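# Place the green block into the blue tray

## Task

Get the green block into the blue tray. The robot must stay upright and not finish leaning, and nothing may be knocked or moved out of the work area.

## Robot and tools

Robot: a Rainbow Robotics RB-Y1. It has a two-wheeled differential base with two rear casters, a folding leg and torso, a head camera and two 7-joint arms. Each arm ends in a parallel gripper with a wrist camera whose case sticks out sideways and can bump into things. The base is 0.58 m wide. It reaches 0.10 m in front of the wheel axle and 0.57 m behind it, and sweeps a 0.58 m radius when spinning in place. It cannot move sideways.

Frames. All positions are in metres. The base frame has its origin on the floor midway between the drive wheels, with x forward, y left and z up. The chest, left_hand and right_hand are reported in this frame. A hand point sits between the finger pads, 0.03 m back from the tips. The fingers point along the hand's -z axis and close along its x axis. Printed hand positions can be a little off at long reach or under load. base_odometry is measured from the base's pose at the start of the scene and counts wheel turns, so slipping shows up as travel. Heading is in rad, positive to the left.

move takes one action per call. Its parts:
- base: a single object {x_m_s, turn_rad_s, for_s}. These are velocities, not a position. x_m_s is forward speed in m/s (0.005 to 1.5 either sign, or 0). turn_rad_s is the leftward turn rate (0.02 to 1.509 either sign, or 0). for_s is the duration in s (0.1 to 5). Anything left out is 0. Distance travelled is about speed times for_s. The base accelerates at about 0.4 m/s² and coasts to a stop afterwards.
- joints: a map from joint name to an absolute target, in rad (grippers in m of opening, 0 to 0.1). Key ranges: torso_squat_rad 0 to 1.2 (lowers a level chest); torso_shift_rad -0.3 to 0.6 (hips forward); torso_pitch_rad -0.2 to 1.4 (bow forward); torso_yaw_rad -1.5 to 1.5 (left positive; lift both arms out at least 0.2 rad first); shoulder_pitch ±2.356 (negative swings the arm forward and up); left shoulder_roll 0 to 3.141 and right -3.141 to 0 (each lifts its arm outward); elbow -2.617 to 0.01 (negative bends); head_pan_rad ±0.523 (left positive); head_tilt_rad -0.35 to 1.57 (positive looks down). The torso also has combined limits. If a command breaks one, the torso stops part way and reports off_target.
- target: an absolute pose for one hand: {side: "left"/"right", x, y, z in base-frame metres (-3 to 3), quat_wxyz as the hand lines print it}. It can only be combined with min_time_s. It is converted once into joint angles, so the hand travels on an arc. Use several short steps to keep the path straight. It is refused while an earlier move is still running.
- min_time_s (0.1 to 8): the shortest time any arm, head or torso motion may take.
- contact_limits: gripper current caps in mA (200 to 672.5), keyed left_gripper_m / right_gripper_m. Lower caps mean a softer grip. A cap lasts until you change it.
- cameras: a list of head_camera, left_wrist_camera, right_wrist_camera or "all".
- blocking: false returns within about 0.5 s while the motion continues.
A move with no action just reports the state and images. To grip, command an opening at least 0.005 m narrower than the object. The gripper will then say off_target or done, which is fine.

wait(seconds 0 to 10, cameras) lets time pass and returns early once motions have settled. stop(cameras) brakes every running motion. zoom_image(camera, region [x0,y0,x1,y1] pixels, at most 504 each way) gives a closer view of the latest image. read_manual only returns licence text. finished_scene ends the scene for good, and the block must already be resting in the tray.

Results. The "move" line says done or the worst status. left_hand_status/right_hand_status can be reached (within 10 mm and 2°), short (with the distance left) or refused (with a reason). joint_status words:
- off_target: the joint stopped away from its goal and may still be pushing.
- time_out: the motion ran too long; often something is blocking it.
- contact_stop: a torso contact stop.
- limit_stop_at_<name>: a built-in guard, including the body-collision guard.
- not_followed: the arm-collision check withheld the arm's targets.
- torque_fault or limit_stop_at_motor_heat: the whole robot froze, for 10 s or 30 to 60 s.
A contact_stop or time_out on any torso or arm joint stops the whole group. base_status done means the velocity was sent; "(sent for a of b s)" shows how long. on_its_own lists things you did not command. lidar_m gives 12 distances in 30° sectors, counter-clockwise from straight ahead, at 0.23 m height; "-" means nothing seen. wheel_motors_off = 1 means the wheels have cut out. motor_effort is wheel load in %; a reading above about 30 at rest suggests the base is pushing on something. The lines also include joint torques, external torques, wrist force and torque (raw and offset) and motor temperatures.

If a move or wait is refused, or an unplanned stop hits it, the later move, wait and finished_scene calls in the same reply are skipped.

Avoid the following:
- Arms hitting or squeezing each other, including fingers closing on the other hand. Keep the shoulder rolls about 0.5 rad outward when both arms reach forward.
- Torque faults, which come from pushing hard into things.
- Overheated motors, which come from holding a stretched arm or a load for a long time.
- Bending fast with the arms out ahead, or stopping hard while driving, which can tip the robot.
- Driving into furniture or letting the upper body catch on a table edge.
- Dropping the block from a height or releasing it while it moves.
- Pushing objects out of the work area.

Each tool is called in YAML: its name, and indented under it one key for each argument.

## Session

move:
  joints: {"head_tilt_rad":0.6}
  cameras: ["head_camera"]

Scene clock: 0.73 s.
Joint torques (N m): left_arm=[-0.72 1.13 -0.4 0.11 0.02 -0.16 -0.02] | right_arm=[-2.36 -1.89 -0.61 -1.47 0.22 -0.43 0.09]
External joint torques (N m): left_arm=[0.16 0.18 -0.46 0.06 0.01 0.1 -0.02] | right_arm=[-0.13 0 -0.43 -0.02 0.15 0.15 0.08]
Motor temperatures (°C): left_arm=[48 37 37 44 43 43 45] | right_arm=[38 33 39 44 41 47 41]
Wrist force (N): left_arm=[0.7 -1.5 -4.9] | right_arm=[-9.9 -6.8 -14.5]
Wrist torque (N m): left_arm=[0.03 0.24 -0.12] | right_arm=[0.91 -0.47 -0.46]
Wrist force, peak (N): left_arm=[0.7 -1.5 -5.1] | right_arm=[-9.5 -7.6 -15.1]
move: done
base_odometry: x=+0.000 y=+0.000 heading=+0.000
lidar_m: 2.47 2.42 1.85 2.01 2.73 2.67 2.69 2.62 1.90 1.91 2.82 2.55
base_status: not commanded
joint_positions: torso_squat_rad=+0.350 torso_shift_rad=+0.000 torso_pitch_rad=+0.000 torso_yaw_rad=+0.000 left_shoulder_pitch_rad=+0.030 left_shoulder_roll_rad=+0.028 left_shoulder_yaw_rad=+0.015 left_elbow_rad=-0.140 left_forearm_roll_rad=-0.046 left_wrist_pitch_rad=+0.032 left_hand_roll_rad=+0.030 left_gripper_m=+0.100 right_shoulder_pitch_rad=+0.037 right_shoulder_roll_rad=-0.045 right_shoulder_yaw_rad=+0.007 right_elbow_rad=-0.286 right_forearm_roll_rad=-0.025 right_wrist_pitch_rad=-0.004 right_hand_roll_rad=+0.034 right_gripper_m=+0.100 head_pan_rad=+0.000 head_tilt_rad=+0.600
joint_status: all done
wheel_motors_off: 0
motor_effort: left_wheel=+2(2) right_wheel=+3(3)
chest: x=-0.2280 y=+0.0010 z=+1.2475 quat_wxyz=(+1.000, -0.001, +0.000, +0.000) (m; base frame)
left_hand: x=-0.1891 y=+0.2432 z=+0.5630 quat_wxyz=(+0.999, +0.015, -0.040, +0.004) (m; base frame)
right_hand: x=-0.1151 y=-0.2543 z=+0.5729 quat_wxyz=(+0.992, -0.024, -0.127, +0.006) (m; base frame)
pictures: head_camera
Images, in order (width x height): head_camera 896x504.

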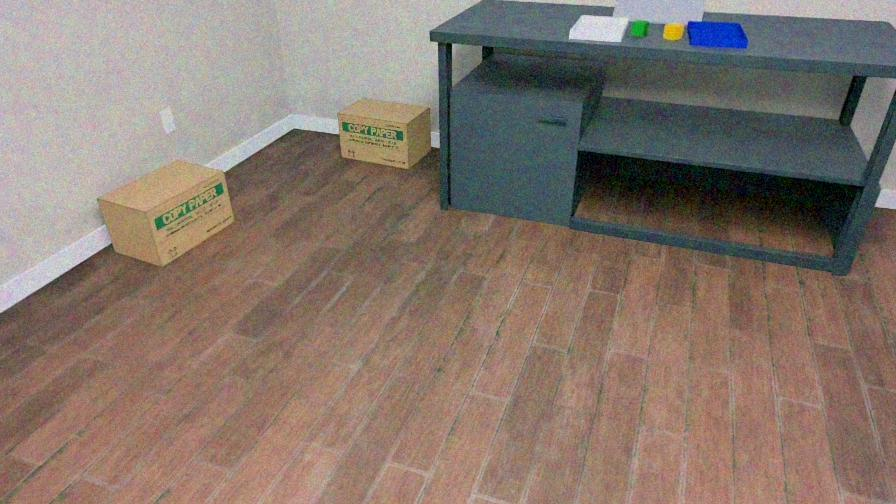

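move:
  base: {"turn_rad_s":-0.41,"for_s":1.0}

move:
  base: {"x_m_s":0.4,"for_s":3.3}
  joints: {"left_shoulder_roll_rad":0.3,"right_shoulder_roll_rad":-0.3,"torso_squat_rad":0.3}

move:
  base: {"turn_rad_s":0.11,"for_s":1.0}
  joints: {"head_tilt_rad":0.7}
  cameras: ["head_camera"]

Scene clock: 7.80 s.
Joint torques (N m): left_arm=[-0.79 1.26 -0.33 0.15 0.06 -0.18 -0.04] | right_arm=[-2.45 -2.06 0.02 -1.51 0.27 -0.56 -0.02]
External joint torques (N m): left_arm=[0.09 0.32 -0.38 0.1 0.06 0.08 -0.03] | right_arm=[-0.22 -0.16 0.2 -0.05 0.21 0.02 -0.03]
Wrist force (N): left_arm=[0.7 -1.5 -5.0] | right_arm=[-10.1 -6.5 -14.5]
Wrist torque (N m): left_arm=[0.04 0.26 -0.12] | right_arm=[0.83 -0.51 -0.45]
Wrist force, peak (N): left_arm=[0.9 -1.5 -5.2] | right_arm=[-10.5 -7.3 -15.5]
move: done
base_odometry: x=+0.000 y=+0.000 heading=-0.410
lidar_m: 2.46 2.49 2.39 1.88 1.99 2.85 2.66 2.70 2.50 1.89 1.94 3.09
base_status: done (sent for 1 of 1 s)
joint_positions: torso_squat_rad=+0.350 torso_shift_rad=+0.000 torso_pitch_rad=+0.000 torso_yaw_rad=+0.000 left_shoulder_pitch_rad=+0.030 left_shoulder_roll_rad=+0.028 left_shoulder_yaw_rad=+0.015 left_elbow_rad=-0.140 left_forearm_roll_rad=-0.046 left_wrist_pitch_rad=+0.032 left_hand_roll_rad=+0.030 left_gripper_m=+0.100 right_shoulder_pitch_rad=+0.037 right_shoulder_roll_rad=-0.045 right_shoulder_yaw_rad=+0.007 right_elbow_rad=-0.286 right_forearm_roll_rad=-0.025 right_wrist_pitch_rad=-0.004 right_hand_roll_rad=+0.034 right_gripper_m=+0.100 head_pan_rad=+0.000 head_tilt_rad=+0.600
joint_status: not commanded
wheel_motors_off: 0
motor_effort: left_wheel=+4(31) right_wheel=+1(36)
chest: x=-0.2280 y=+0.0011 z=+1.2475 quat_wxyz=(+1.000, -0.001, +0.000, +0.000) (m; base frame)
left_hand: x=-0.1891 y=+0.2432 z=+0.5630 quat_wxyz=(+0.999, +0.015, -0.040, +0.004) (m; base frame)
right_hand: x=-0.1151 y=-0.2543 z=+0.5730 quat_wxyz=(+0.992, -0.024, -0.127, +0.006) (m; base frame)
pictures: none

Scene clock: 12.73 s.
Joint torques (N m): left_arm=[-0.22 6.96 0.19 0.12 0.02 -0.05 -0.07] | right_arm=[-2.05 -7.96 -1 -0.98 0.01 -0.73 -0.04]
External joint torques (N m): left_arm=[0.63 -1.75 -0.37 0.11 0 0.18 -0.07] | right_arm=[0.14 1.55 0.08 0.37 -0.04 -0.17 -0.05]
Wrist force (N): left_arm=[0.7 -3.3 -4.7] | right_arm=[-9.8 -5.3 -14.6]
Wrist torque (N m): left_arm=[0.15 0.25 -0.13] | right_arm=[0.80 -0.43 -0.49]
Wrist force, peak (N): left_arm=[0.2 -3.5 -5.2] | right_arm=[-10.7 -8.1 -14.6]
move: done
base_odometry: x=+1.210 y=-0.527 heading=-0.411
lidar_m: 1.79 1.21 1.50 2.01 2.12 2.81 3.97 3.49 2.04 2.21 2.26 1.29
base_status: done (sent for 3.3 of 3.3 s)
joint_positions: torso_squat_rad=+0.300 torso_shift_rad=+0.000 torso_pitch_rad=+0.000 torso_yaw_rad=+0.000 left_shoulder_pitch_rad=+0.030 left_shoulder_roll_rad=+0.300 left_shoulder_yaw_rad=+0.015 left_elbow_rad=-0.140 left_forearm_roll_rad=-0.046 left_wrist_pitch_rad=+0.032 left_hand_roll_rad=+0.030 left_gripper_m=+0.100 right_shoulder_pitch_rad=+0.036 right_shoulder_roll_rad=-0.300 right_shoulder_yaw_rad=+0.007 right_elbow_rad=-0.286 right_forearm_roll_rad=-0.025 right_wrist_pitch_rad=-0.004 right_hand_roll_rad=+0.034 right_gripper_m=+0.100 head_pan_rad=+0.000 head_tilt_rad=+0.600
joint_status: all done
wheel_motors_off: 0
motor_effort: left_wheel=-16(44) right_wheel=+15(50)
chest: x=-0.2279 y=+0.0011 z=+1.2587 quat_wxyz=(+1.000, -0.001, +0.000, +0.000) (m; base frame)
left_hand: x=-0.1902 y=+0.4476 z=+0.6081 quat_wxyz=(+0.988, +0.150, -0.038, -0.005) (m; base frame)
right_hand: x=-0.1163 y=-0.4428 z=+0.6171 quat_wxyz=(+0.981, -0.149, -0.124, +0.026) (m; base frame)
pictures: none

Scene clock: 14.77 s.
Joint torques (N m): left_arm=[-0.61 7.29 0.31 -0.1 0.03 -0.18 -0.05] | right_arm=[-2.4 -8.51 -1.05 -1.23 0.29 -0.54 0.07]
External joint torques (N m): left_arm=[0.23 -1.41 -0.25 -0.12 0.01 0.05 -0.05] | right_arm=[-0.22 1 0.03 0.12 0.24 0.01 0.05]
Wrist force (N): left_arm=[0.7 -3.3 -4.7] | right_arm=[-9.4 -4.8 -14.5]
Wrist torque (N m): left_arm=[0.14 0.25 -0.12] | right_arm=[0.73 -0.37 -0.47]
Wrist force, peak (N): left_arm=[0.7 -3.2 -5.0] | right_arm=[-10.1 -5.9 -15.2]
move: done
base_odometry: x=+1.211 y=-0.527 heading=-0.302
lidar_m: 1.47 1.22 2.01 1.99 2.11 3.47 3.96 3.10 2.02 2.22 2.35 1.29
base_status: done (sent for 1 of 1 s)
joint_positions: torso_squat_rad=+0.300 torso_shift_rad=+0.000 torso_pitch_rad=+0.000 torso_yaw_rad=+0.000 left_shoulder_pitch_rad=+0.030 left_shoulder_roll_rad=+0.300 left_shoulder_yaw_rad=+0.015 left_elbow_rad=-0.140 left_forearm_roll_rad=-0.046 left_wrist_pitch_rad=+0.032 left_hand_roll_rad=+0.030 left_gripper_m=+0.100 right_shoulder_pitch_rad=+0.036 right_shoulder_roll_rad=-0.300 right_shoulder_yaw_rad=+0.007 right_elbow_rad=-0.286 right_forearm_roll_rad=-0.025 right_wrist_pitch_rad=-0.004 right_hand_roll_rad=+0.034 right_gripper_m=+0.100 head_pan_rad=+0.000 head_tilt_rad=+0.700
joint_status: all done
wheel_motors_off: 0
motor_effort: left_wheel=-29(53) right_wheel=-3(39)
chest: x=-0.2279 y=+0.0011 z=+1.2587 quat_wxyz=(+1.000, -0.001, +0.000, +0.000) (m; base frame)
left_hand: x=-0.1903 y=+0.4476 z=+0.6081 quat_wxyz=(+0.988, +0.150, -0.038, -0.005) (m; base frame)
right_hand: x=-0.1163 y=-0.4427 z=+0.6170 quat_wxyz=(+0.981, -0.149, -0.124, +0.026) (m; base frame)
pictures: head_camera
Images, in order (width x height): head_camera 896x504.

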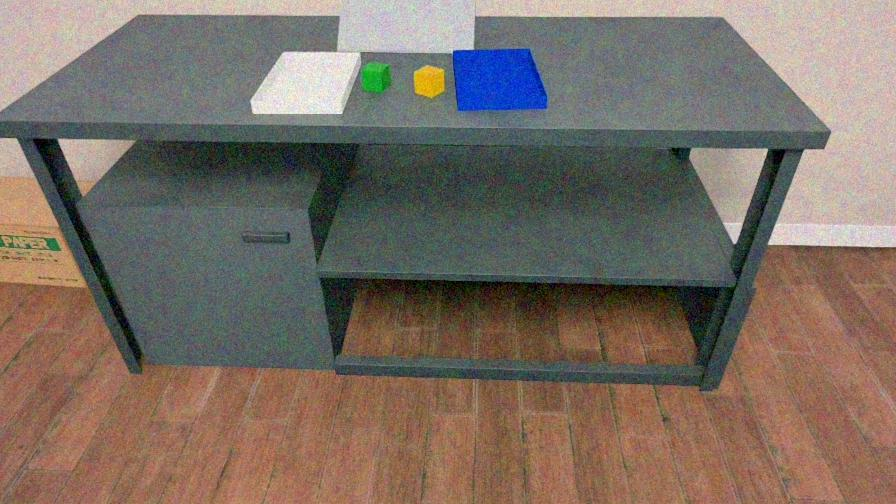

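move:
  base: {"x_m_s":0.35,"for_s":2.1}
  joints: {"right_elbow_rad":-2.1,"right_shoulder_pitch_rad":0.5,"head_tilt_rad":0.9}
  cameras: ["head_camera"]

Scene clock: 22.63 s.
Joint torques (N m): left_arm=[-0.48 7.2 0.37 0.03 0.07 -0.07 -0.07] | right_arm=[-2.59 -4.67 -3.58 -10.55 0.42 -1.84 0]
External joint torques (N m): left_arm=[0.37 -1.5 -0.18 0.01 0.05 0.16 -0.07] | right_arm=[0.23 0.27 0.18 -0.06 0.19 0.14 -0.05]
Wrist force (N): left_arm=[0.8 -3.1 -4.9] | right_arm=[-14.2 -5.4 -8.9]
Wrist torque (N m): left_arm=[0.13 0.26 -0.11] | right_arm=[0.77 -0.70 -0.53]
Wrist force, peak (N): left_arm=[1.0 -3.2 -5.0] | right_arm=[-14.3 -5.5 -13.4]
move: done
base_odometry: x=+1.913 y=-0.745 heading=-0.300
lidar_m: 1.04 0.56 0.60 1.94 2.46 2.89 4.70 2.53 2.31 2.24 0.77 1.04
base_status: done (sent for 2.1 of 2.1 s)
joint_positions: torso_squat_rad=+0.300 torso_shift_rad=+0.000 torso_pitch_rad=+0.000 torso_yaw_rad=+0.000 left_shoulder_pitch_rad=+0.030 left_shoulder_roll_rad=+0.300 left_shoulder_yaw_rad=+0.015 left_elbow_rad=-0.140 left_forearm_roll_rad=-0.046 left_wrist_pitch_rad=+0.032 left_hand_roll_rad=+0.030 left_gripper_m=+0.100 right_shoulder_pitch_rad=+0.500 right_shoulder_roll_rad=-0.300 right_shoulder_yaw_rad=+0.007 right_elbow_rad=-2.100 right_forearm_roll_rad=-0.025 right_wrist_pitch_rad=-0.004 right_hand_roll_rad=+0.034 right_gripper_m=+0.100 head_pan_rad=+0.000 head_tilt_rad=+0.900
joint_status: all done
wheel_motors_off: 0
motor_effort: left_wheel=+22(60) right_wheel=-18(31)
chest: x=-0.2279 y=+0.0011 z=+1.2587 quat_wxyz=(+1.000, -0.001, +0.000, +0.000) (m; base frame)
left_hand: x=-0.1902 y=+0.4476 z=+0.6081 quat_wxyz=(+0.988, +0.150, -0.038, -0.005) (m; base frame)
right_hand: x=+0.1544 y=-0.3067 z=+1.0809 quat_wxyz=(+0.686, -0.115, -0.711, +0.106) (m; base frame)
pictures: head_camera
Images, in order (width x height): head_camera 896x504.

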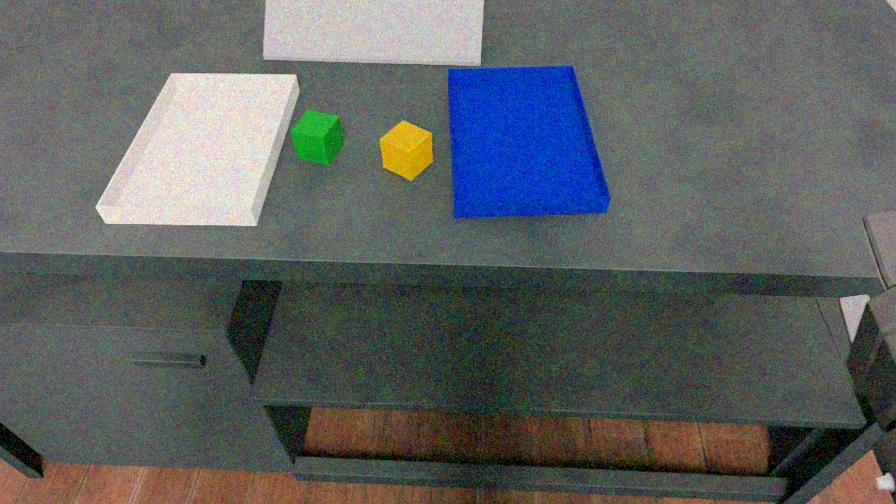

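move:
  joints: {"right_elbow_rad":-2.4,"right_shoulder_pitch_rad":1.2,"left_elbow_rad":-2.3,"left_shoulder_pitch_rad":0.7,"torso_pitch_rad":0.8,"head_tilt_rad":0.3}

move:
  target: {"side":"left","x":0.28,"y":0.3,"z":1.1,"quat_wxyz":[1,0,0,0]}

move:
  base: {"x_m_s":0.2,"for_s":1.1}
  cameras: ["all"]

Scene clock: 31.63 s.
Joint torques (N m): left_arm=[11.24 1.9 2.47 -5.93 0.02 -1.2 -0.11] | right_arm=[15.62 -2.85 -2.53 -2.66 0.2 -0.76 -0.01]
External joint torques (N m): left_arm=[0.01 -0.92 -0.27 0.52 -0.01 0.16 -0.08] | right_arm=[0.53 0.19 0.45 0.1 0.13 0.05 -0.02]
Wrist force (N): left_arm=[-2.6 -2.5 -3.3] | right_arm=[-10.2 -5.9 -14.1]
Wrist torque (N m): left_arm=[0.06 0.08 -0.09] | right_arm=[0.87 -0.44 -0.43]
Wrist force, peak (N): left_arm=[-2.8 -3.0 -4.8] | right_arm=[-11.1 -6.7 -14.6]
move: done
base_odometry: x=+1.913 y=-0.745 heading=-0.300
lidar_m: 1.04 0.56 0.61 1.94 2.45 2.89 4.70 2.51 2.32 2.23 0.78 1.04
base_status: not commanded
joint_positions: torso_squat_rad=+0.300 torso_shift_rad=+0.000 torso_pitch_rad=+0.800 torso_yaw_rad=+0.000 left_shoulder_pitch_rad=+0.700 left_shoulder_roll_rad=+0.300 left_shoulder_yaw_rad=+0.015 left_elbow_rad=-2.300 left_forearm_roll_rad=-0.046 left_wrist_pitch_rad=+0.032 left_hand_roll_rad=+0.030 left_gripper_m=+0.100 right_shoulder_pitch_rad=+1.200 right_shoulder_roll_rad=-0.300 right_shoulder_yaw_rad=+0.007 right_elbow_rad=-2.400 right_forearm_roll_rad=-0.025 right_wrist_pitch_rad=-0.004 right_hand_roll_rad=+0.034 right_gripper_m=+0.100 head_pan_rad=+0.000 head_tilt_rad=+0.300
joint_status: all done
wheel_motors_off: 0
motor_effort: left_wheel=+20(24) right_wheel=-17(19)
chest: x=-0.0060 y=+0.0010 z=+1.1648 quat_wxyz=(+0.921, -0.001, +0.389, +0.000) (m; base frame)
left_hand: x=+0.1129 y=+0.3153 z=+0.8159 quat_wxyz=(+0.913, +0.083, -0.372, -0.147) (m; base frame)
right_hand: x=-0.0361 y=-0.3337 z=+0.8619 quat_wxyz=(+0.965, -0.106, -0.201, +0.130) (m; base frame)
pictures: none

Scene clock: 33.63 s.
Joint torques (N m): left_arm=[-5.92 -4.26 -0.98 5.68 0.32 -0.03 -0.31] | right_arm=[15.75 -3.39 -3.13 -2.83 0.16 -0.87 0.03]
External joint torques (N m): left_arm=[-0.81 1.33 -0.49 -0.47 -0.18 0.46 -0.28] | right_arm=[0.66 -0.34 -0.16 -0.07 0.08 -0.06 0.01]
Wrist force (N): left_arm=[-0.9 0.6 -4.3] | right_arm=[-11.0 -6.1 -14.4]
Wrist torque (N m): left_arm=[-0.08 0.17 -0.14] | right_arm=[0.90 -0.54 -0.42]
Wrist force, peak (N): left_arm=[-4.1 -4.2 -3.9] | right_arm=[-11.1 -6.7 -14.6]
move: short
base_odometry: x=+1.913 y=-0.745 heading=-0.301
lidar_m: 1.04 0.57 0.60 1.93 2.46 2.89 4.71 2.52 2.31 2.23 0.76 1.05
base_status: not commanded
joint_positions: torso_squat_rad=+0.300 torso_shift_rad=+0.000 torso_pitch_rad=+0.800 torso_yaw_rad=+0.000 left_shoulder_pitch_rad=+2.356 left_shoulder_roll_rad=+0.543 left_shoulder_yaw_rad=+2.094 left_elbow_rad=-2.544 left_forearm_roll_rad=+0.852 left_wrist_pitch_rad=-0.732 left_hand_roll_rad=+1.658 left_gripper_m=+0.100 right_shoulder_pitch_rad=+1.200 right_shoulder_roll_rad=-0.300 right_shoulder_yaw_rad=+0.007 right_elbow_rad=-2.400 right_forearm_roll_rad=-0.025 right_wrist_pitch_rad=-0.004 right_hand_roll_rad=+0.034 right_gripper_m=+0.100 head_pan_rad=+0.000 head_tilt_rad=+0.300
joint_status: all done
wheel_motors_off: 0
motor_effort: left_wheel=+18(22) right_wheel=-15(16)
chest: x=-0.0061 y=+0.0010 z=+1.1648 quat_wxyz=(+0.921, -0.001, +0.389, +0.000) (m; base frame)
left_hand: x=+0.2793 y=+0.3005 z=+1.1002 quat_wxyz=(+0.972, -0.134, -0.191, +0.000) (m; base frame)
left_hand_status: short (checked arc, as near as the solve gets, planned for 1.7 s): 1 mm and 27.1 deg off. The place is met; only the turn is off.
right_hand: x=-0.0361 y=-0.3337 z=+0.8619 quat_wxyz=(+0.965, -0.106, -0.201, +0.130) (m; base frame)
pictures: none

Scene clock: 35.67 s.
Joint torques (N m): left_arm=[-4.98 -4.44 -1.01 5.72 0.44 -0.25 -0.32] | right_arm=[15.85 -2.95 -2.95 -2.74 0.08 -0.92 0.01]
External joint torques (N m): left_arm=[0.14 1.15 -0.52 -0.43 -0.07 0.24 -0.29] | right_arm=[0.76 0.09 0.02 0.02 0 -0.11 -0.01]
Wrist force (N): left_arm=[-0.9 0.4 -4.5] | right_arm=[-10.5 -5.8 -14.6]
Wrist torque (N m): left_arm=[-0.07 0.18 -0.15] | right_arm=[0.83 -0.46 -0.39]
Wrist force, peak (N): left_arm=[-0.8 0.5 -4.8] | right_arm=[-11.5 -5.9 -14.6]
move: done
base_odometry: x=+2.123 y=-0.810 heading=-0.300
lidar_m: 0.82 0.53 0.42 0.86 2.06 3.06 4.91 2.62 2.33 0.70 0.72 0.85
base_status: done (sent for 1.1 of 1.1 s)
joint_positions: torso_squat_rad=+0.300 torso_shift_rad=+0.000 torso_pitch_rad=+0.800 torso_yaw_rad=+0.000 left_shoulder_pitch_rad=+2.356 left_shoulder_roll_rad=+0.543 left_shoulder_yaw_rad=+2.094 left_elbow_rad=-2.544 left_forearm_roll_rad=+0.852 left_wrist_pitch_rad=-0.732 left_hand_roll_rad=+1.658 left_gripper_m=+0.100 right_shoulder_pitch_rad=+1.200 right_shoulder_roll_rad=-0.300 right_shoulder_yaw_rad=+0.007 right_elbow_rad=-2.400 right_forearm_roll_rad=-0.025 right_wrist_pitch_rad=-0.004 right_hand_roll_rad=+0.034 right_gripper_m=+0.100 head_pan_rad=+0.000 head_tilt_rad=+0.300
joint_status: not commanded
wheel_motors_off: 0
motor_effort: left_wheel=+13(45) right_wheel=-10(19)
chest: x=-0.0060 y=+0.0010 z=+1.1648 quat_wxyz=(+0.921, -0.001, +0.389, +0.000) (m; base frame)
left_hand: x=+0.2793 y=+0.3005 z=+1.1002 quat_wxyz=(+0.972, -0.134, -0.191, +0.000) (m; base frame)
right_hand: x=-0.0361 y=-0.3337 z=+0.8619 quat_wxyz=(+0.965, -0.106, -0.201, +0.130) (m; base frame)
pictures: head_camera, left_wrist_camera, right_wrist_camera
Images, in order (width x height): head_camera 896x504, left_wrist_camera 644x364, right_wrist_camera 644x364.

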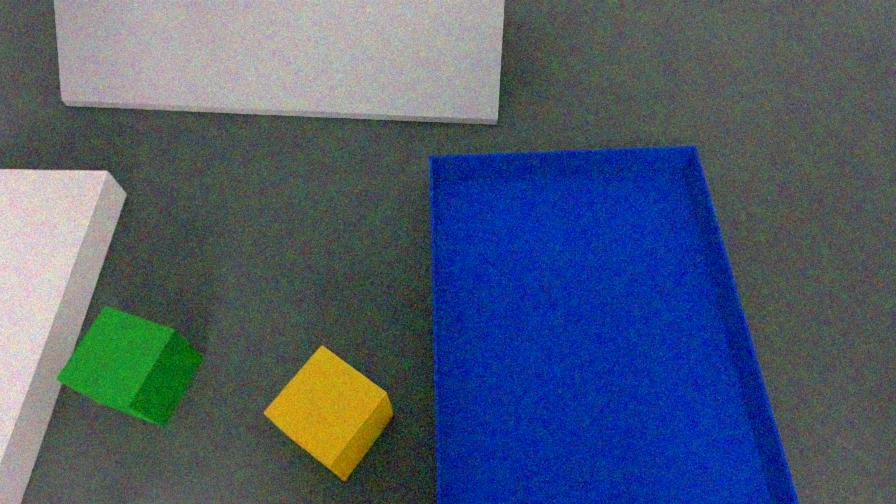

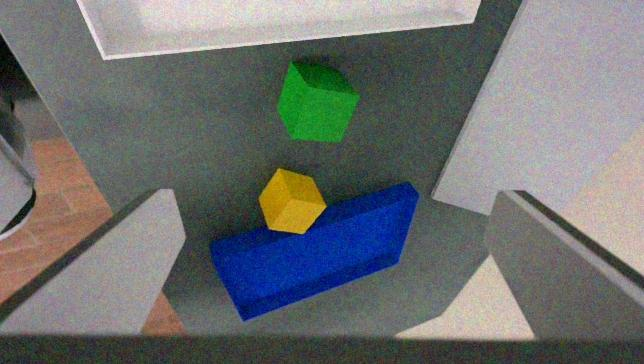

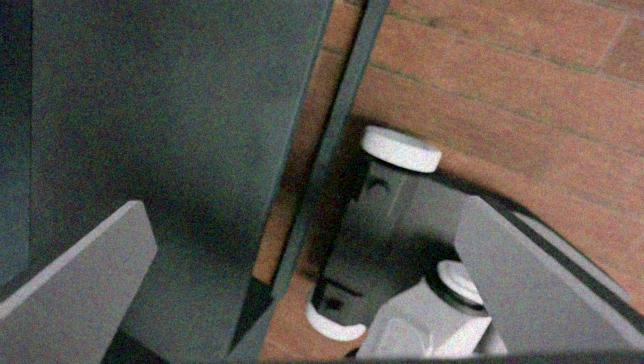

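move:
  target: {"side":"left","x":0.37,"y":0.205,"z":0.99,"quat_wxyz":[0.982,0,0,-0.189]}
  cameras: ["all"]

Scene clock: 40.50 s.
Joint torques (N m): left_arm=[-13.43 -7.44 8.25 0.9 -0.28 -0.24 0.12] | right_arm=[15.98 -3.18 -2.5 -2.73 0.22 -0.71 0]
External joint torques (N m): left_arm=[0.73 0.28 -1.6 0.66 -0.3 -0.17 0.12] | right_arm=[0.89 -0.14 0.48 0.03 0.14 0.11 -0.02]
Wrist force (N): left_arm=[1.2 -1.4 -5.0] | right_arm=[-10.9 -5.7 -14.8]
Wrist torque (N m): left_arm=[0.05 0.29 -0.13] | right_arm=[0.84 -0.53 -0.47]
Wrist force, peak (N): left_arm=[-0.2 -0.9 -5.8] | right_arm=[-11.5 -5.7 -14.8]
move: done
base_odometry: x=+2.123 y=-0.810 heading=-0.300
lidar_m: 0.83 0.53 0.43 0.86 2.06 3.07 4.92 2.61 2.30 0.70 0.72 0.87
base_status: not commanded
joint_positions: torso_squat_rad=+0.300 torso_shift_rad=+0.000 torso_pitch_rad=+0.800 torso_yaw_rad=+0.000 left_shoulder_pitch_rad=+1.210 left_shoulder_roll_rad=+2.337 left_shoulder_yaw_rad=+2.070 left_elbow_rad=-2.102 left_forearm_roll_rad=+1.592 left_wrist_pitch_rad=+1.530 left_hand_roll_rad=+0.774 left_gripper_m=+0.100 right_shoulder_pitch_rad=+1.200 right_shoulder_roll_rad=-0.300 right_shoulder_yaw_rad=+0.007 right_elbow_rad=-2.400 right_forearm_roll_rad=-0.025 right_wrist_pitch_rad=-0.004 right_hand_roll_rad=+0.034 right_gripper_m=+0.100 head_pan_rad=+0.000 head_tilt_rad=+0.300
joint_status: all done
wheel_motors_off: 0
motor_effort: left_wheel=+11(14) right_wheel=-9(10)
chest: x=-0.0060 y=+0.0010 z=+1.1648 quat_wxyz=(+0.921, -0.001, +0.389, +0.000) (m; base frame)
left_hand: x=+0.3698 y=+0.2049 z=+0.9904 quat_wxyz=(+0.982, +0.000, -0.001, -0.189) (m; base frame)
left_hand_status: reached (checked arc, planned for 1.5 s): 0 mm and 0.1 deg off.
right_hand: x=-0.0361 y=-0.3337 z=+0.8619 quat_wxyz=(+0.965, -0.106, -0.201, +0.130) (m; base frame)
pictures: head_camera, left_wrist_camera, right_wrist_camera
Images, in order (width x height): head_camera 896x504, left_wrist_camera 644x364, right_wrist_camera 644x364.

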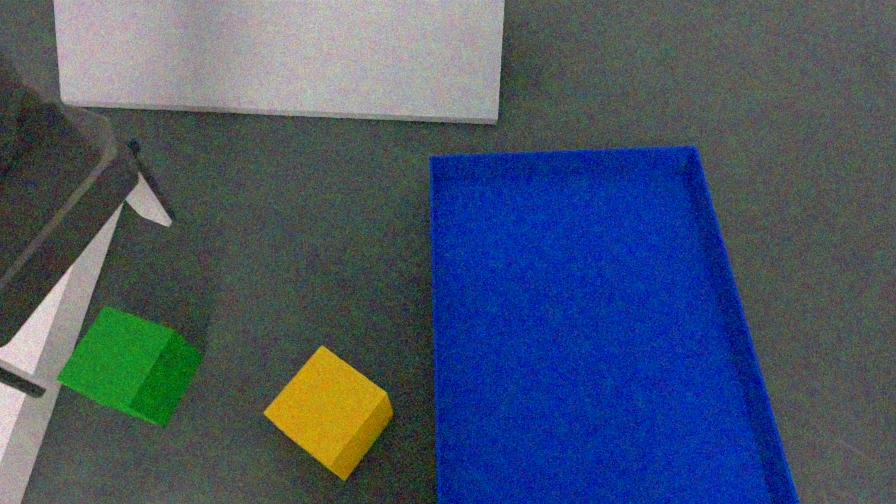

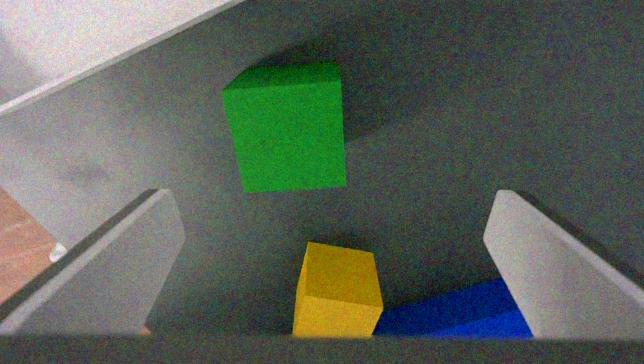

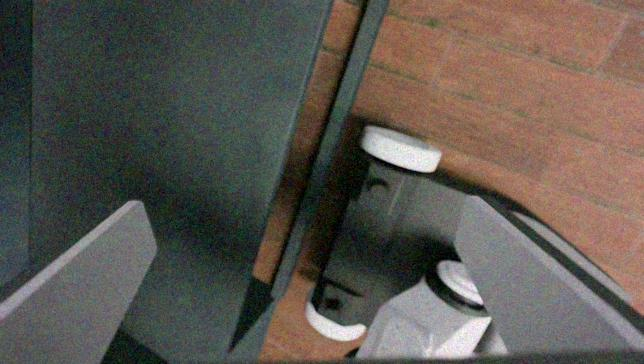

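move:
  target: {"side":"left","x":0.356,"y":0.205,"z":0.92,"quat_wxyz":[0.982,0,0,-0.189]}
  cameras: ["left_wrist_camera","head_camera"]

Scene clock: 43.80 s.
Joint torques (N m): left_arm=[-14.76 -7.5 9.61 -1.27 0.32 0.22 -0.21] | right_arm=[15.75 -2.98 -2.65 -3 0.24 -0.68 0.24]
External joint torques (N m): left_arm=[-1.02 1.04 0.12 -0.13 0.3 0.29 -0.21] | right_arm=[0.65 0.06 0.32 -0.24 0.17 0.13 0.22]
Wrist force (N): left_arm=[1.3 -1.3 -5.2] | right_arm=[-10.7 -6.1 -14.3]
Wrist torque (N m): left_arm=[0.03 0.29 -0.19] | right_arm=[0.94 -0.51 -0.43]
Wrist force, peak (N): left_arm=[0.8 -2.8 -6.1] | right_arm=[-10.8 -6.2 -15.2]
move: done
base_odometry: x=+2.123 y=-0.810 heading=-0.300
lidar_m: 0.82 0.52 0.42 0.87 2.05 3.06 4.92 2.62 2.33 0.70 0.73 0.86
base_status: not commanded
joint_positions: torso_squat_rad=+0.300 torso_shift_rad=+0.000 torso_pitch_rad=+0.800 torso_yaw_rad=+0.000 left_shoulder_pitch_rad=+1.349 left_shoulder_roll_rad=+2.375 left_shoulder_yaw_rad=+1.973 left_elbow_rad=-2.128 left_forearm_roll_rad=+1.412 left_wrist_pitch_rad=+1.379 left_hand_roll_rad=+0.820 left_gripper_m=+0.100 right_shoulder_pitch_rad=+1.200 right_shoulder_roll_rad=-0.300 right_shoulder_yaw_rad=+0.007 right_elbow_rad=-2.400 right_forearm_roll_rad=-0.025 right_wrist_pitch_rad=-0.004 right_hand_roll_rad=+0.034 right_gripper_m=+0.100 head_pan_rad=+0.000 head_tilt_rad=+0.300
joint_status: all done
wheel_motors_off: 0
motor_effort: left_wheel=+12(13) right_wheel=-9(10)
chest: x=-0.0061 y=+0.0010 z=+1.1648 quat_wxyz=(+0.921, -0.001, +0.389, +0.000) (m; base frame)
left_hand: x=+0.3560 y=+0.2051 z=+0.9200 quat_wxyz=(+0.982, +0.000, +0.000, -0.189) (m; base frame)
left_hand_status: reached (checked arc, planned for 0.4 s): 0 mm and 0.0 deg off.
right_hand: x=-0.0361 y=-0.3337 z=+0.8619 quat_wxyz=(+0.965, -0.106, -0.201, +0.130) (m; base frame)
pictures: head_camera, left_wrist_camera
Images, in order (width x height): head_camera 896x504, left_wrist_camera 644x364.

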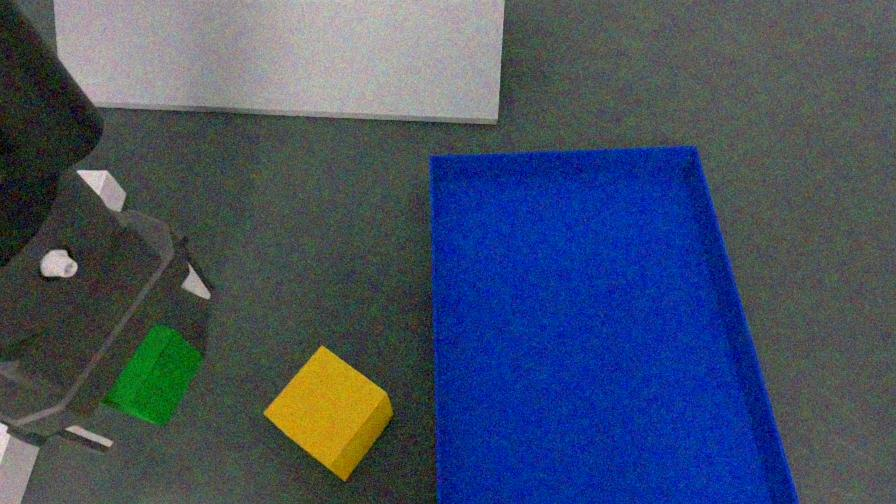

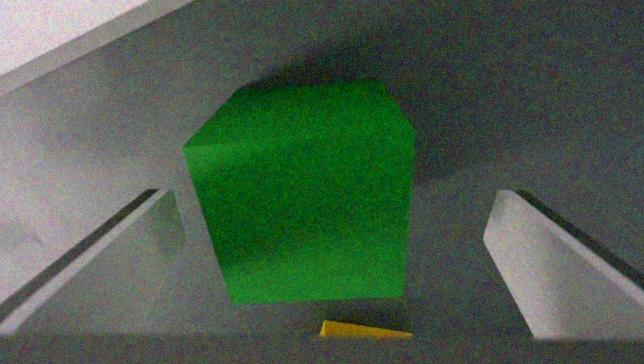

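move:
  target: {"side":"left","x":0.358,"y":0.216,"z":0.904,"quat_wxyz":[0.982,0,0,-0.189]}

move:
  joints: {"left_gripper_m":0.03}
  cameras: ["left_wrist_camera"]

move:
  target: {"side":"left","x":0.358,"y":0.216,"z":1.0,"quat_wxyz":[0.982,0,0,-0.189]}
  cameras: ["left_wrist_camera","head_camera"]

Scene clock: 48.70 s.
Joint torques (N m): left_arm=[-14.29 -9.24 8.82 -1.03 0.11 0.06 0.09] | right_arm=[15.58 -3.21 -2.81 -2.82 0.27 -0.75 0.09]
External joint torques (N m): left_arm=[-0.73 -0.22 -0.62 0.28 0.08 0.12 0.09] | right_arm=[0.48 -0.17 0.17 -0.06 0.19 0.06 0.07]
Wrist force (N): left_arm=[1.2 -1.4 -4.9] | right_arm=[-11.0 -5.9 -14.0]
Wrist torque (N m): left_arm=[0.04 0.27 -0.12] | right_arm=[0.90 -0.53 -0.46]
Wrist force, peak (N): left_arm=[1.4 0.2 -6.0] | right_arm=[-11.4 -5.8 -14.8]
move: done
base_odometry: x=+2.123 y=-0.810 heading=-0.300
lidar_m: 0.82 0.53 0.43 0.87 2.04 3.05 4.92 2.60 2.31 0.71 0.71 0.85
base_status: not commanded
joint_positions: torso_squat_rad=+0.300 torso_shift_rad=+0.000 torso_pitch_rad=+0.800 torso_yaw_rad=+0.000 left_shoulder_pitch_rad=+1.388 left_shoulder_roll_rad=+2.363 left_shoulder_yaw_rad=+1.953 left_elbow_rad=-2.102 left_forearm_roll_rad=+1.382 left_wrist_pitch_rad=+1.331 left_hand_roll_rad=+0.783 left_gripper_m=+0.100 right_shoulder_pitch_rad=+1.200 right_shoulder_roll_rad=-0.300 right_shoulder_yaw_rad=+0.007 right_elbow_rad=-2.400 right_forearm_roll_rad=-0.025 right_wrist_pitch_rad=-0.004 right_hand_roll_rad=+0.034 right_gripper_m=+0.100 head_pan_rad=+0.000 head_tilt_rad=+0.300
joint_status: all done
wheel_motors_off: 0
motor_effort: left_wheel=+12(12) right_wheel=-9(10)
chest: x=-0.0061 y=+0.0010 z=+1.1648 quat_wxyz=(+0.921, -0.001, +0.389, +0.000) (m; base frame)
left_hand: x=+0.3580 y=+0.2159 z=+0.9041 quat_wxyz=(+0.982, +0.000, +0.000, -0.189) (m; base frame)
left_hand_status: reached (checked arc, planned for 0.2 s): 0 mm and 0.0 deg off.
right_hand: x=-0.0361 y=-0.3337 z=+0.8619 quat_wxyz=(+0.965, -0.106, -0.201, +0.130) (m; base frame)
pictures: none

Scene clock: 50.03 s.
Joint torques (N m): left_arm=[-14.3 -9.29 8.71 -0.97 0.1 -0.01 0.12] | right_arm=[16.24 -2.86 -3.01 -2.85 0.17 -0.82 0.11]
External joint torques (N m): left_arm=[-0.75 -0.27 -0.73 0.35 0.08 0.05 0.12] | right_arm=[1.15 0.19 -0.04 -0.09 0.09 -0.01 0.09]
Wrist force (N): left_arm=[1.4 -1.4 -4.3] | right_arm=[-10.9 -6.0 -14.8]
Wrist torque (N m): left_arm=[0.02 0.31 -0.13] | right_arm=[0.91 -0.50 -0.44]
Wrist force, peak (N): left_arm=[1.3 -1.3 -5.2] | right_arm=[-11.3 -5.9 -14.9]
move: off_target
base_odometry: x=+2.123 y=-0.810 heading=-0.300
lidar_m: 0.82 0.53 0.43 0.87 2.06 3.04 4.92 2.62 2.31 0.68 0.71 0.86
base_status: not commanded
joint_positions: torso_squat_rad=+0.300 torso_shift_rad=+0.000 torso_pitch_rad=+0.800 torso_yaw_rad=+0.000 left_shoulder_pitch_rad=+1.388 left_shoulder_roll_rad=+2.363 left_shoulder_yaw_rad=+1.953 left_elbow_rad=-2.102 left_forearm_roll_rad=+1.382 left_wrist_pitch_rad=+1.331 left_hand_roll_rad=+0.783 left_gripper_m=+0.050 right_shoulder_pitch_rad=+1.200 right_shoulder_roll_rad=-0.300 right_shoulder_yaw_rad=+0.007 right_elbow_rad=-2.400 right_forearm_roll_rad=-0.025 right_wrist_pitch_rad=-0.004 right_hand_roll_rad=+0.034 right_gripper_m=+0.100 head_pan_rad=+0.000 head_tilt_rad=+0.300
joint_status: left_gripper_m off_target (ended at +0.050, target +0.030)
wheel_motors_off: 0
motor_effort: left_wheel=+12(12) right_wheel=-9(10)
chest: x=-0.0061 y=+0.0010 z=+1.1648 quat_wxyz=(+0.921, -0.001, +0.389, +0.000) (m; base frame)
left_hand: x=+0.3580 y=+0.2159 z=+0.9041 quat_wxyz=(+0.982, +0.000, +0.000, -0.189) (m; base frame)
right_hand: x=-0.0361 y=-0.3337 z=+0.8619 quat_wxyz=(+0.965, -0.106, -0.201, +0.130) (m; base frame)
pictures: left_wrist_camera
Images, in order (width x height): left_wrist_camera 644x364.

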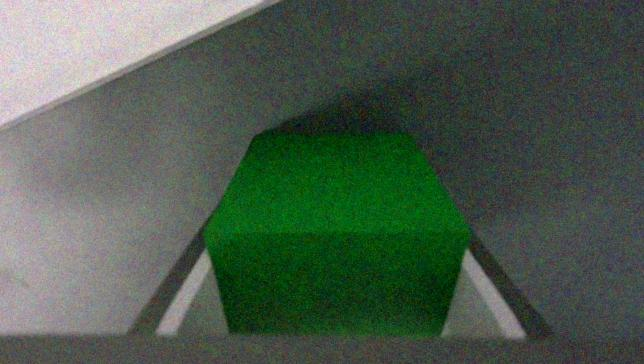

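Scene clock: 50.90 s.
Joint torques (N m): left_arm=[-12.54 -7.8 9.85 0.12 -0.24 -0.19 -0.13] | right_arm=[15.97 -3.02 -2.99 -2.81 0.18 -0.92 0.1]
External joint torques (N m): left_arm=[0.7 -0.08 0.21 -0.44 -0.27 -0.12 -0.13] | right_arm=[0.88 0.03 -0.01 -0.05 0.1 -0.11 0.08]
Wrist force (N): left_arm=[1.3 -1.3 -5.7] | right_arm=[-10.2 -6.0 -14.5]
Wrist torque (N m): left_arm=[0.04 0.30 -0.13] | right_arm=[0.84 -0.46 -0.48]
Wrist force, peak (N): left_arm=[0.9 -2.2 -7.5] | right_arm=[-11.2 -5.8 -14.9]
move: done
base_odometry: x=+2.123 y=-0.810 heading=-0.300
lidar_m: 0.82 0.52 0.43 0.87 2.05 3.06 4.91 2.61 2.31 0.70 0.72 0.86
base_status: not commanded
joint_positions: torso_squat_rad=+0.300 torso_shift_rad=+0.000 torso_pitch_rad=+0.800 torso_yaw_rad=+0.000 left_shoulder_pitch_rad=+1.210 left_shoulder_roll_rad=+2.270 left_shoulder_yaw_rad=+2.085 left_elbow_rad=-2.155 left_forearm_roll_rad=+1.628 left_wrist_pitch_rad=+1.527 left_hand_roll_rad=+0.769 left_gripper_m=+0.050 right_shoulder_pitch_rad=+1.200 right_shoulder_roll_rad=-0.300 right_shoulder_yaw_rad=+0.007 right_elbow_rad=-2.400 right_forearm_roll_rad=-0.025 right_wrist_pitch_rad=-0.004 right_hand_roll_rad=+0.034 right_gripper_m=+0.100 head_pan_rad=+0.000 head_tilt_rad=+0.300
joint_status: all done
wheel_motors_off: 0
motor_effort: left_wheel=+12(13) right_wheel=-9(10)
chest: x=-0.0061 y=+0.0010 z=+1.1648 quat_wxyz=(+0.921, -0.001, +0.389, +0.000) (m; base frame)
left_hand: x=+0.3581 y=+0.2159 z=+1.0001 quat_wxyz=(+0.982, +0.000, +0.000, -0.189) (m; base frame)
left_hand_status: reached (checked arc, planned for 0.5 s): 0 mm and 0.0 deg off.
right_hand: x=-0.0361 y=-0.3337 z=+0.8619 quat_wxyz=(+0.965, -0.106, -0.201, +0.130) (m; base frame)
pictures: head_camera, left_wrist_camera
Images, in order (width x height): head_camera 896x504, left_wrist_camera 644x364.

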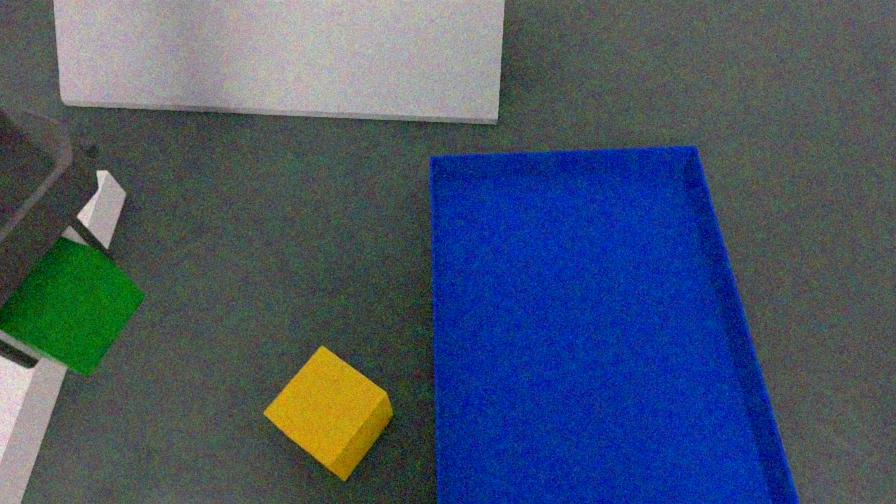

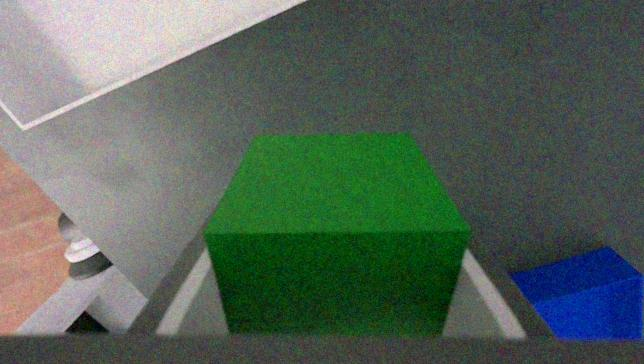

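move:
  target: {"side":"left","x":0.38,"y":-0.09,"z":1.0,"quat_wxyz":[0.982,0,0,-0.189]}
  min_time_s: 2
  cameras: ["left_wrist_camera","head_camera"]

Scene clock: 54.80 s.
Joint torques (N m): left_arm=[-21.91 -4.45 8.95 2.6 0.25 -0.48 -0.11] | right_arm=[16.27 -2.94 -2.86 -2.73 0.15 -0.95 -0.01]
External joint torques (N m): left_arm=[-0.97 1.13 -1.56 0.64 0.25 -0.02 -0.1] | right_arm=[1.17 0.1 0.11 0.03 0.07 -0.14 -0.03]
Wrist force (N): left_arm=[0.4 -0.2 -5.8] | right_arm=[-10.0 -6.0 -14.4]
Wrist torque (N m): left_arm=[-0.01 0.25 -0.18] | right_arm=[0.88 -0.41 -0.44]
Wrist force, peak (N): left_arm=[1.2 -1.2 -6.1] | right_arm=[-11.0 -5.9 -15.2]
move: short
base_odometry: x=+2.123 y=-0.810 heading=-0.300
lidar_m: 0.82 0.52 0.42 0.87 2.06 3.05 4.92 2.63 2.32 0.68 0.72 0.86
base_status: not commanded
joint_positions: torso_squat_rad=+0.300 torso_shift_rad=+0.000 torso_pitch_rad=+0.800 torso_yaw_rad=+0.000 left_shoulder_pitch_rad=+0.617 left_shoulder_roll_rad=+3.141 left_shoulder_yaw_rad=+1.571 left_elbow_rad=-1.605 left_forearm_roll_rad=+1.736 left_wrist_pitch_rad=+1.176 left_hand_roll_rad=+1.134 left_gripper_m=+0.050 right_shoulder_pitch_rad=+1.200 right_shoulder_roll_rad=-0.300 right_shoulder_yaw_rad=+0.007 right_elbow_rad=-2.400 right_forearm_roll_rad=-0.025 right_wrist_pitch_rad=-0.004 right_hand_roll_rad=+0.034 right_gripper_m=+0.100 head_pan_rad=+0.000 head_tilt_rad=+0.300
joint_status: all done
wheel_motors_off: 0
motor_effort: left_wheel=+12(13) right_wheel=-9(10)
chest: x=-0.0061 y=+0.0010 z=+1.1648 quat_wxyz=(+0.921, -0.001, +0.389, +0.000) (m; base frame)
left_hand: x=+0.3799 y=-0.0893 z=+1.0003 quat_wxyz=(+0.977, -0.096, -0.038, -0.188) (m; base frame)
left_hand_status: short (checked arc, as near as the solve gets, planned for 2.0 s): 1 mm and 11.9 deg off. The place is met; only the turn is off.
right_hand: x=-0.0361 y=-0.3337 z=+0.8619 quat_wxyz=(+0.965, -0.106, -0.201, +0.130) (m; base frame)
pictures: head_camera, left_wrist_camera
Images, in order (width x height): head_camera 896x504, left_wrist_camera 644x364.

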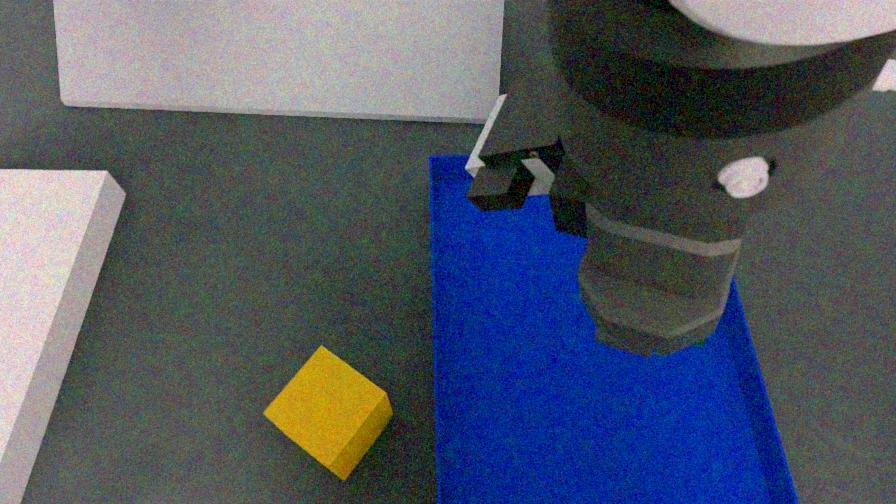

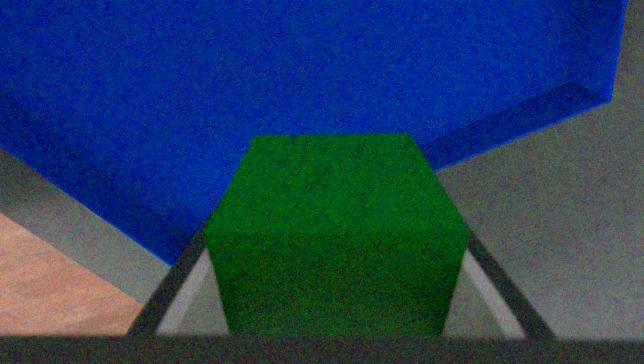

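move:
  target: {"side":"left","x":0.39,"y":-0.06,"z":0.96,"quat_wxyz":[0.982,0,0,-0.189]}
  cameras: ["left_wrist_camera","head_camera"]

Scene clock: 56.60 s.
Joint torques (N m): left_arm=[-22.55 -4.47 10.58 1.56 0.19 -0.27 0.07] | right_arm=[15.68 -3.11 -2.89 -2.77 0.13 -0.65 0]
External joint torques (N m): left_arm=[-1.27 0.79 0.19 0.4 0.17 0.01 0.07] | right_arm=[0.59 -0.07 0.08 -0.01 0.06 0.16 -0.02]
Wrist force (N): left_arm=[0.8 -0.4 -5.7] | right_arm=[-11.1 -6.0 -13.9]
Wrist torque (N m): left_arm=[-0.02 0.27 -0.12] | right_arm=[0.88 -0.53 -0.45]
Wrist force, peak (N): left_arm=[0.3 0.2 -6.9] | right_arm=[-11.2 -6.3 -14.8]
move: short
base_odometry: x=+2.123 y=-0.810 heading=-0.300
lidar_m: 0.82 0.53 0.42 0.89 2.07 3.06 4.92 2.61 2.32 0.69 0.72 0.87
base_status: not commanded
joint_positions: torso_squat_rad=+0.300 torso_shift_rad=+0.000 torso_pitch_rad=+0.800 torso_yaw_rad=+0.000 left_shoulder_pitch_rad=+0.719 left_shoulder_roll_rad=+3.141 left_shoulder_yaw_rad=+1.571 left_elbow_rad=-1.574 left_forearm_roll_rad=+1.658 left_wrist_pitch_rad=+1.237 left_hand_roll_rad=+1.094 left_gripper_m=+0.050 right_shoulder_pitch_rad=+1.200 right_shoulder_roll_rad=-0.300 right_shoulder_yaw_rad=+0.007 right_elbow_rad=-2.400 right_forearm_roll_rad=-0.025 right_wrist_pitch_rad=-0.004 right_hand_roll_rad=+0.034 right_gripper_m=+0.100 head_pan_rad=+0.000 head_tilt_rad=+0.300
joint_status: all done
wheel_motors_off: 0
motor_effort: left_wheel=+12(13) right_wheel=-9(10)
chest: x=-0.0061 y=+0.0010 z=+1.1648 quat_wxyz=(+0.921, -0.001, +0.389, +0.000) (m; base frame)
left_hand: x=+0.3899 y=-0.0593 z=+0.9601 quat_wxyz=(+0.980, -0.054, -0.023, -0.189) (m; base frame)
left_hand_status: short (checked arc, as near as the solve gets, planned for 0.4 s): 1 mm and 6.7 deg off. The place is met; only the turn is off.
right_hand: x=-0.0361 y=-0.3337 z=+0.8619 quat_wxyz=(+0.965, -0.106, -0.201, +0.130) (m; base frame)
pictures: head_camera, left_wrist_camera
Images, in order (width x height): head_camera 896x504, left_wrist_camera 644x364.

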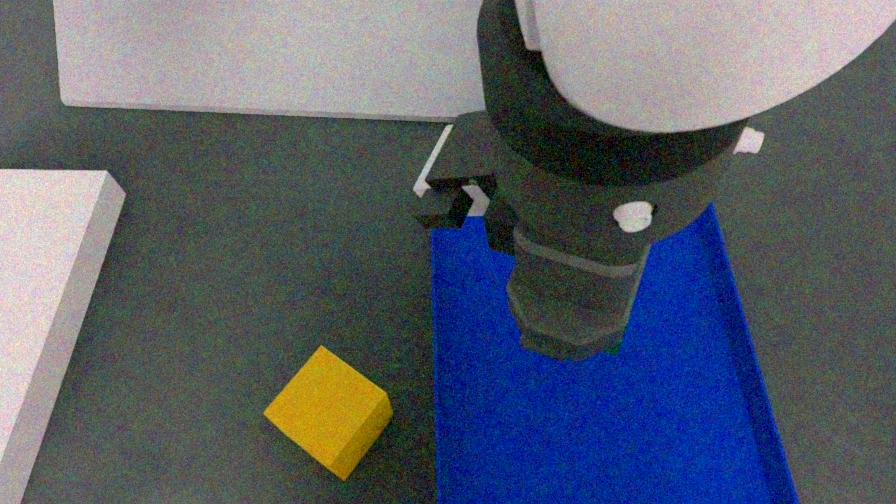

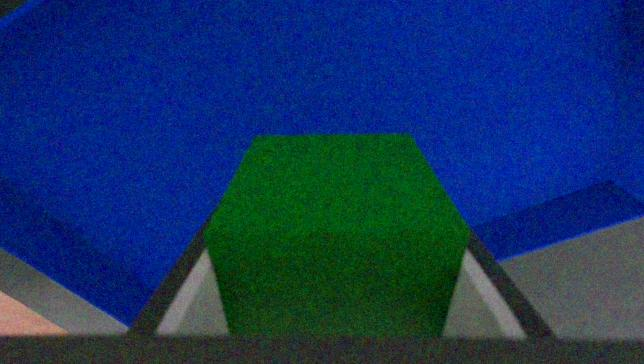

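move:
  target: {"side":"left","x":0.39,"y":-0.055,"z":0.914,"quat_wxyz":[0.982,0,0,-0.189]}
  min_time_s: 1

move:
  joints: {"left_gripper_m":0.085}

move:
  target: {"side":"left","x":0.38,"y":-0.055,"z":1.03,"quat_wxyz":[0.982,0,0,-0.189]}
  cameras: ["left_wrist_camera","head_camera"]

Scene clock: 59.03 s.
Joint torques (N m): left_arm=[-21.03 -4 10.61 -0.3 -0.19 -0.53 0.11] | right_arm=[15.91 -3.26 -3.02 -2.77 0.21 -0.79 -0.06]
External joint torques (N m): left_arm=[0.12 0.83 0.21 -0.48 -0.2 -0.2 0.11] | right_arm=[0.82 -0.22 -0.05 -0.01 0.13 0.02 -0.08]
Wrist force (N): left_arm=[0.7 -0.4 -5.7] | right_arm=[-10.8 -6.4 -14.6]
Wrist torque (N m): left_arm=[-0.01 0.27 -0.20] | right_arm=[0.91 -0.52 -0.45]
Wrist force, peak (N): left_arm=[0.6 -0.5 -6.2] | right_arm=[-11.2 -6.0 -15.1]
move: short
base_odometry: x=+2.123 y=-0.810 heading=-0.300
lidar_m: 0.83 0.54 0.43 0.87 2.05 3.06 4.92 2.61 2.32 0.71 0.72 0.86
base_status: not commanded
joint_positions: torso_squat_rad=+0.300 torso_shift_rad=+0.000 torso_pitch_rad=+0.800 torso_yaw_rad=+0.000 left_shoulder_pitch_rad=+0.844 left_shoulder_roll_rad=+3.141 left_shoulder_yaw_rad=+1.571 left_elbow_rad=-1.582 left_forearm_roll_rad=+1.535 left_wrist_pitch_rad=+1.168 left_hand_roll_rad=+1.103 left_gripper_m=+0.050 right_shoulder_pitch_rad=+1.200 right_shoulder_roll_rad=-0.300 right_shoulder_yaw_rad=+0.007 right_elbow_rad=-2.400 right_forearm_roll_rad=-0.025 right_wrist_pitch_rad=-0.004 right_hand_roll_rad=+0.034 right_gripper_m=+0.100 head_pan_rad=+0.000 head_tilt_rad=+0.300
joint_status: all done
wheel_motors_off: 0
motor_effort: left_wheel=+12(12) right_wheel=-9(9)
chest: x=-0.0061 y=+0.0010 z=+1.1648 quat_wxyz=(+0.921, -0.001, +0.389, +0.000) (m; base frame)
left_hand: x=+0.3900 y=-0.0543 z=+0.9143 quat_wxyz=(+0.979, -0.066, -0.029, -0.188) (m; base frame)
left_hand_status: short (checked arc, as near as the solve gets, planned for 1.0 s): 1 mm and 8.3 deg off. The place is met; only the turn is off.
right_hand: x=-0.0361 y=-0.3337 z=+0.8619 quat_wxyz=(+0.965, -0.106, -0.201, +0.130) (m; base frame)
pictures: none

Scene clock: 59.93 s.
Joint torques (N m): left_arm=[-21.08 -3.92 10.58 -0.26 -0.14 -0.49 0.13] | right_arm=[15.69 -3.04 -3.12 -2.76 0.3 -0.77 0.03]
External joint torques (N m): left_arm=[0.07 0.92 0.18 -0.43 -0.15 -0.15 0.14] | right_arm=[0.6 0 -0.15 0 0.22 0.04 0.01]
Wrist force (N): left_arm=[1.0 -0.7 -4.9] | right_arm=[-10.9 -6.0 -14.1]
Wrist torque (N m): left_arm=[0.00 0.30 -0.18] | right_arm=[0.89 -0.48 -0.51]
Wrist force, peak (N): left_arm=[0.6 -0.5 -5.8] | right_arm=[-11.3 -6.4 -14.9]
move: done
base_odometry: x=+2.123 y=-0.810 heading=-0.300
lidar_m: 0.83 0.52 0.43 0.86 2.05 3.07 4.92 2.62 2.32 0.69 0.72 0.84
base_status: not commanded
joint_positions: torso_squat_rad=+0.300 torso_shift_rad=+0.000 torso_pitch_rad=+0.800 torso_yaw_rad=+0.000 left_shoulder_pitch_rad=+0.844 left_shoulder_roll_rad=+3.141 left_shoulder_yaw_rad=+1.571 left_elbow_rad=-1.582 left_forearm_roll_rad=+1.535 left_wrist_pitch_rad=+1.168 left_hand_roll_rad=+1.103 left_gripper_m=+0.085 right_shoulder_pitch_rad=+1.200 right_shoulder_roll_rad=-0.300 right_shoulder_yaw_rad=+0.007 right_elbow_rad=-2.400 right_forearm_roll_rad=-0.025 right_wrist_pitch_rad=-0.004 right_hand_roll_rad=+0.034 right_gripper_m=+0.100 head_pan_rad=+0.000 head_tilt_rad=+0.300
joint_status: all done
wheel_motors_off: 0
motor_effort: left_wheel=+12(12) right_wheel=-9(9)
chest: x=-0.0061 y=+0.0010 z=+1.1648 quat_wxyz=(+0.921, -0.001, +0.389, +0.000) (m; base frame)
left_hand: x=+0.3900 y=-0.0543 z=+0.9143 quat_wxyz=(+0.979, -0.066, -0.029, -0.188) (m; base frame)
right_hand: x=-0.0361 y=-0.3337 z=+0.8619 quat_wxyz=(+0.965, -0.106, -0.201, +0.130) (m; base frame)
pictures: none

Scene clock: 61.07 s.
Joint torques (N m): left_arm=[-20.04 -5.23 9.8 2.99 -0.25 -0.17 -0.07] | right_arm=[16.31 -3.33 -2.92 -2.96 0.17 -0.87 0.07]
External joint torques (N m): left_arm=[0.88 0.61 -0.17 0.39 -0.28 -0.04 -0.07] | right_arm=[1.21 -0.29 0.05 -0.2 0.09 -0.06 0.05]
Wrist force (N): left_arm=[1.1 -1.2 -5.0] | right_arm=[-11.0 -6.1 -15.1]
Wrist torque (N m): left_arm=[0.03 0.29 -0.12] | right_arm=[0.89 -0.56 -0.42]
Wrist force, peak (N): left_arm=[0.6 -0.4 -6.1] | right_arm=[-11.0 -6.1 -15.1]
move: short
base_odometry: x=+2.123 y=-0.810 heading=-0.300
lidar_m: 0.83 0.52 0.41 0.87 2.06 3.06 4.93 2.63 2.31 0.70 0.71 0.85
base_status: not commanded
joint_positions: torso_squat_rad=+0.300 torso_shift_rad=+0.000 torso_pitch_rad=+0.800 torso_yaw_rad=+0.000 left_shoulder_pitch_rad=+0.532 left_shoulder_roll_rad=+3.141 left_shoulder_yaw_rad=+1.571 left_elbow_rad=-1.548 left_forearm_roll_rad=+1.846 left_wrist_pitch_rad=+1.386 left_hand_roll_rad=+1.078 left_gripper_m=+0.085 right_shoulder_pitch_rad=+1.200 right_shoulder_roll_rad=-0.300 right_shoulder_yaw_rad=+0.007 right_elbow_rad=-2.400 right_forearm_roll_rad=-0.025 right_wrist_pitch_rad=-0.004 right_hand_roll_rad=+0.034 right_gripper_m=+0.100 head_pan_rad=+0.000 head_tilt_rad=+0.300
joint_status: all done
wheel_motors_off: 0
motor_effort: left_wheel=+12(12) right_wheel=-9(10)
chest: x=-0.0061 y=+0.0010 z=+1.1649 quat_wxyz=(+0.921, -0.001, +0.389, +0.000) (m; base frame)
left_hand: x=+0.3799 y=-0.0545 z=+1.0303 quat_wxyz=(+0.982, -0.017, -0.008, -0.189) (m; base frame)
left_hand_status: short (checked arc, as near as the solve gets, planned for 0.6 s): 1 mm and 2.1 deg off. The place is met; only the turn is off.
right_hand: x=-0.0361 y=-0.3337 z=+0.8619 quat_wxyz=(+0.965, -0.106, -0.201, +0.130) (m; base frame)
pictures: head_camera, left_wrist_camera
Images, in order (width x height): head_camera 896x504, left_wrist_camera 644x364.

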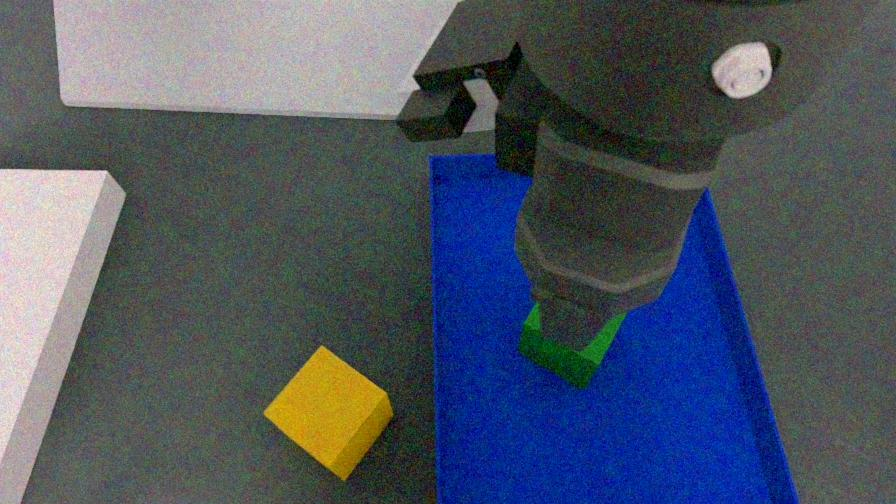

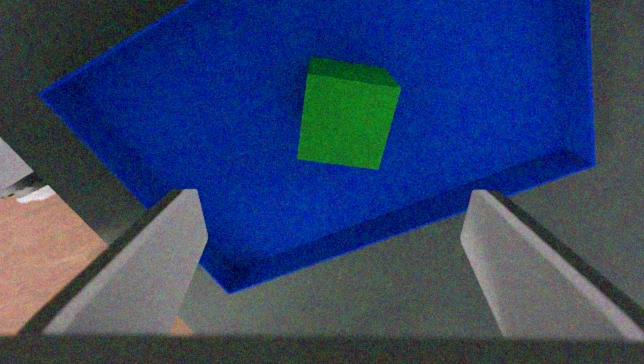

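finished_scene:

The scene is finished: the task was done.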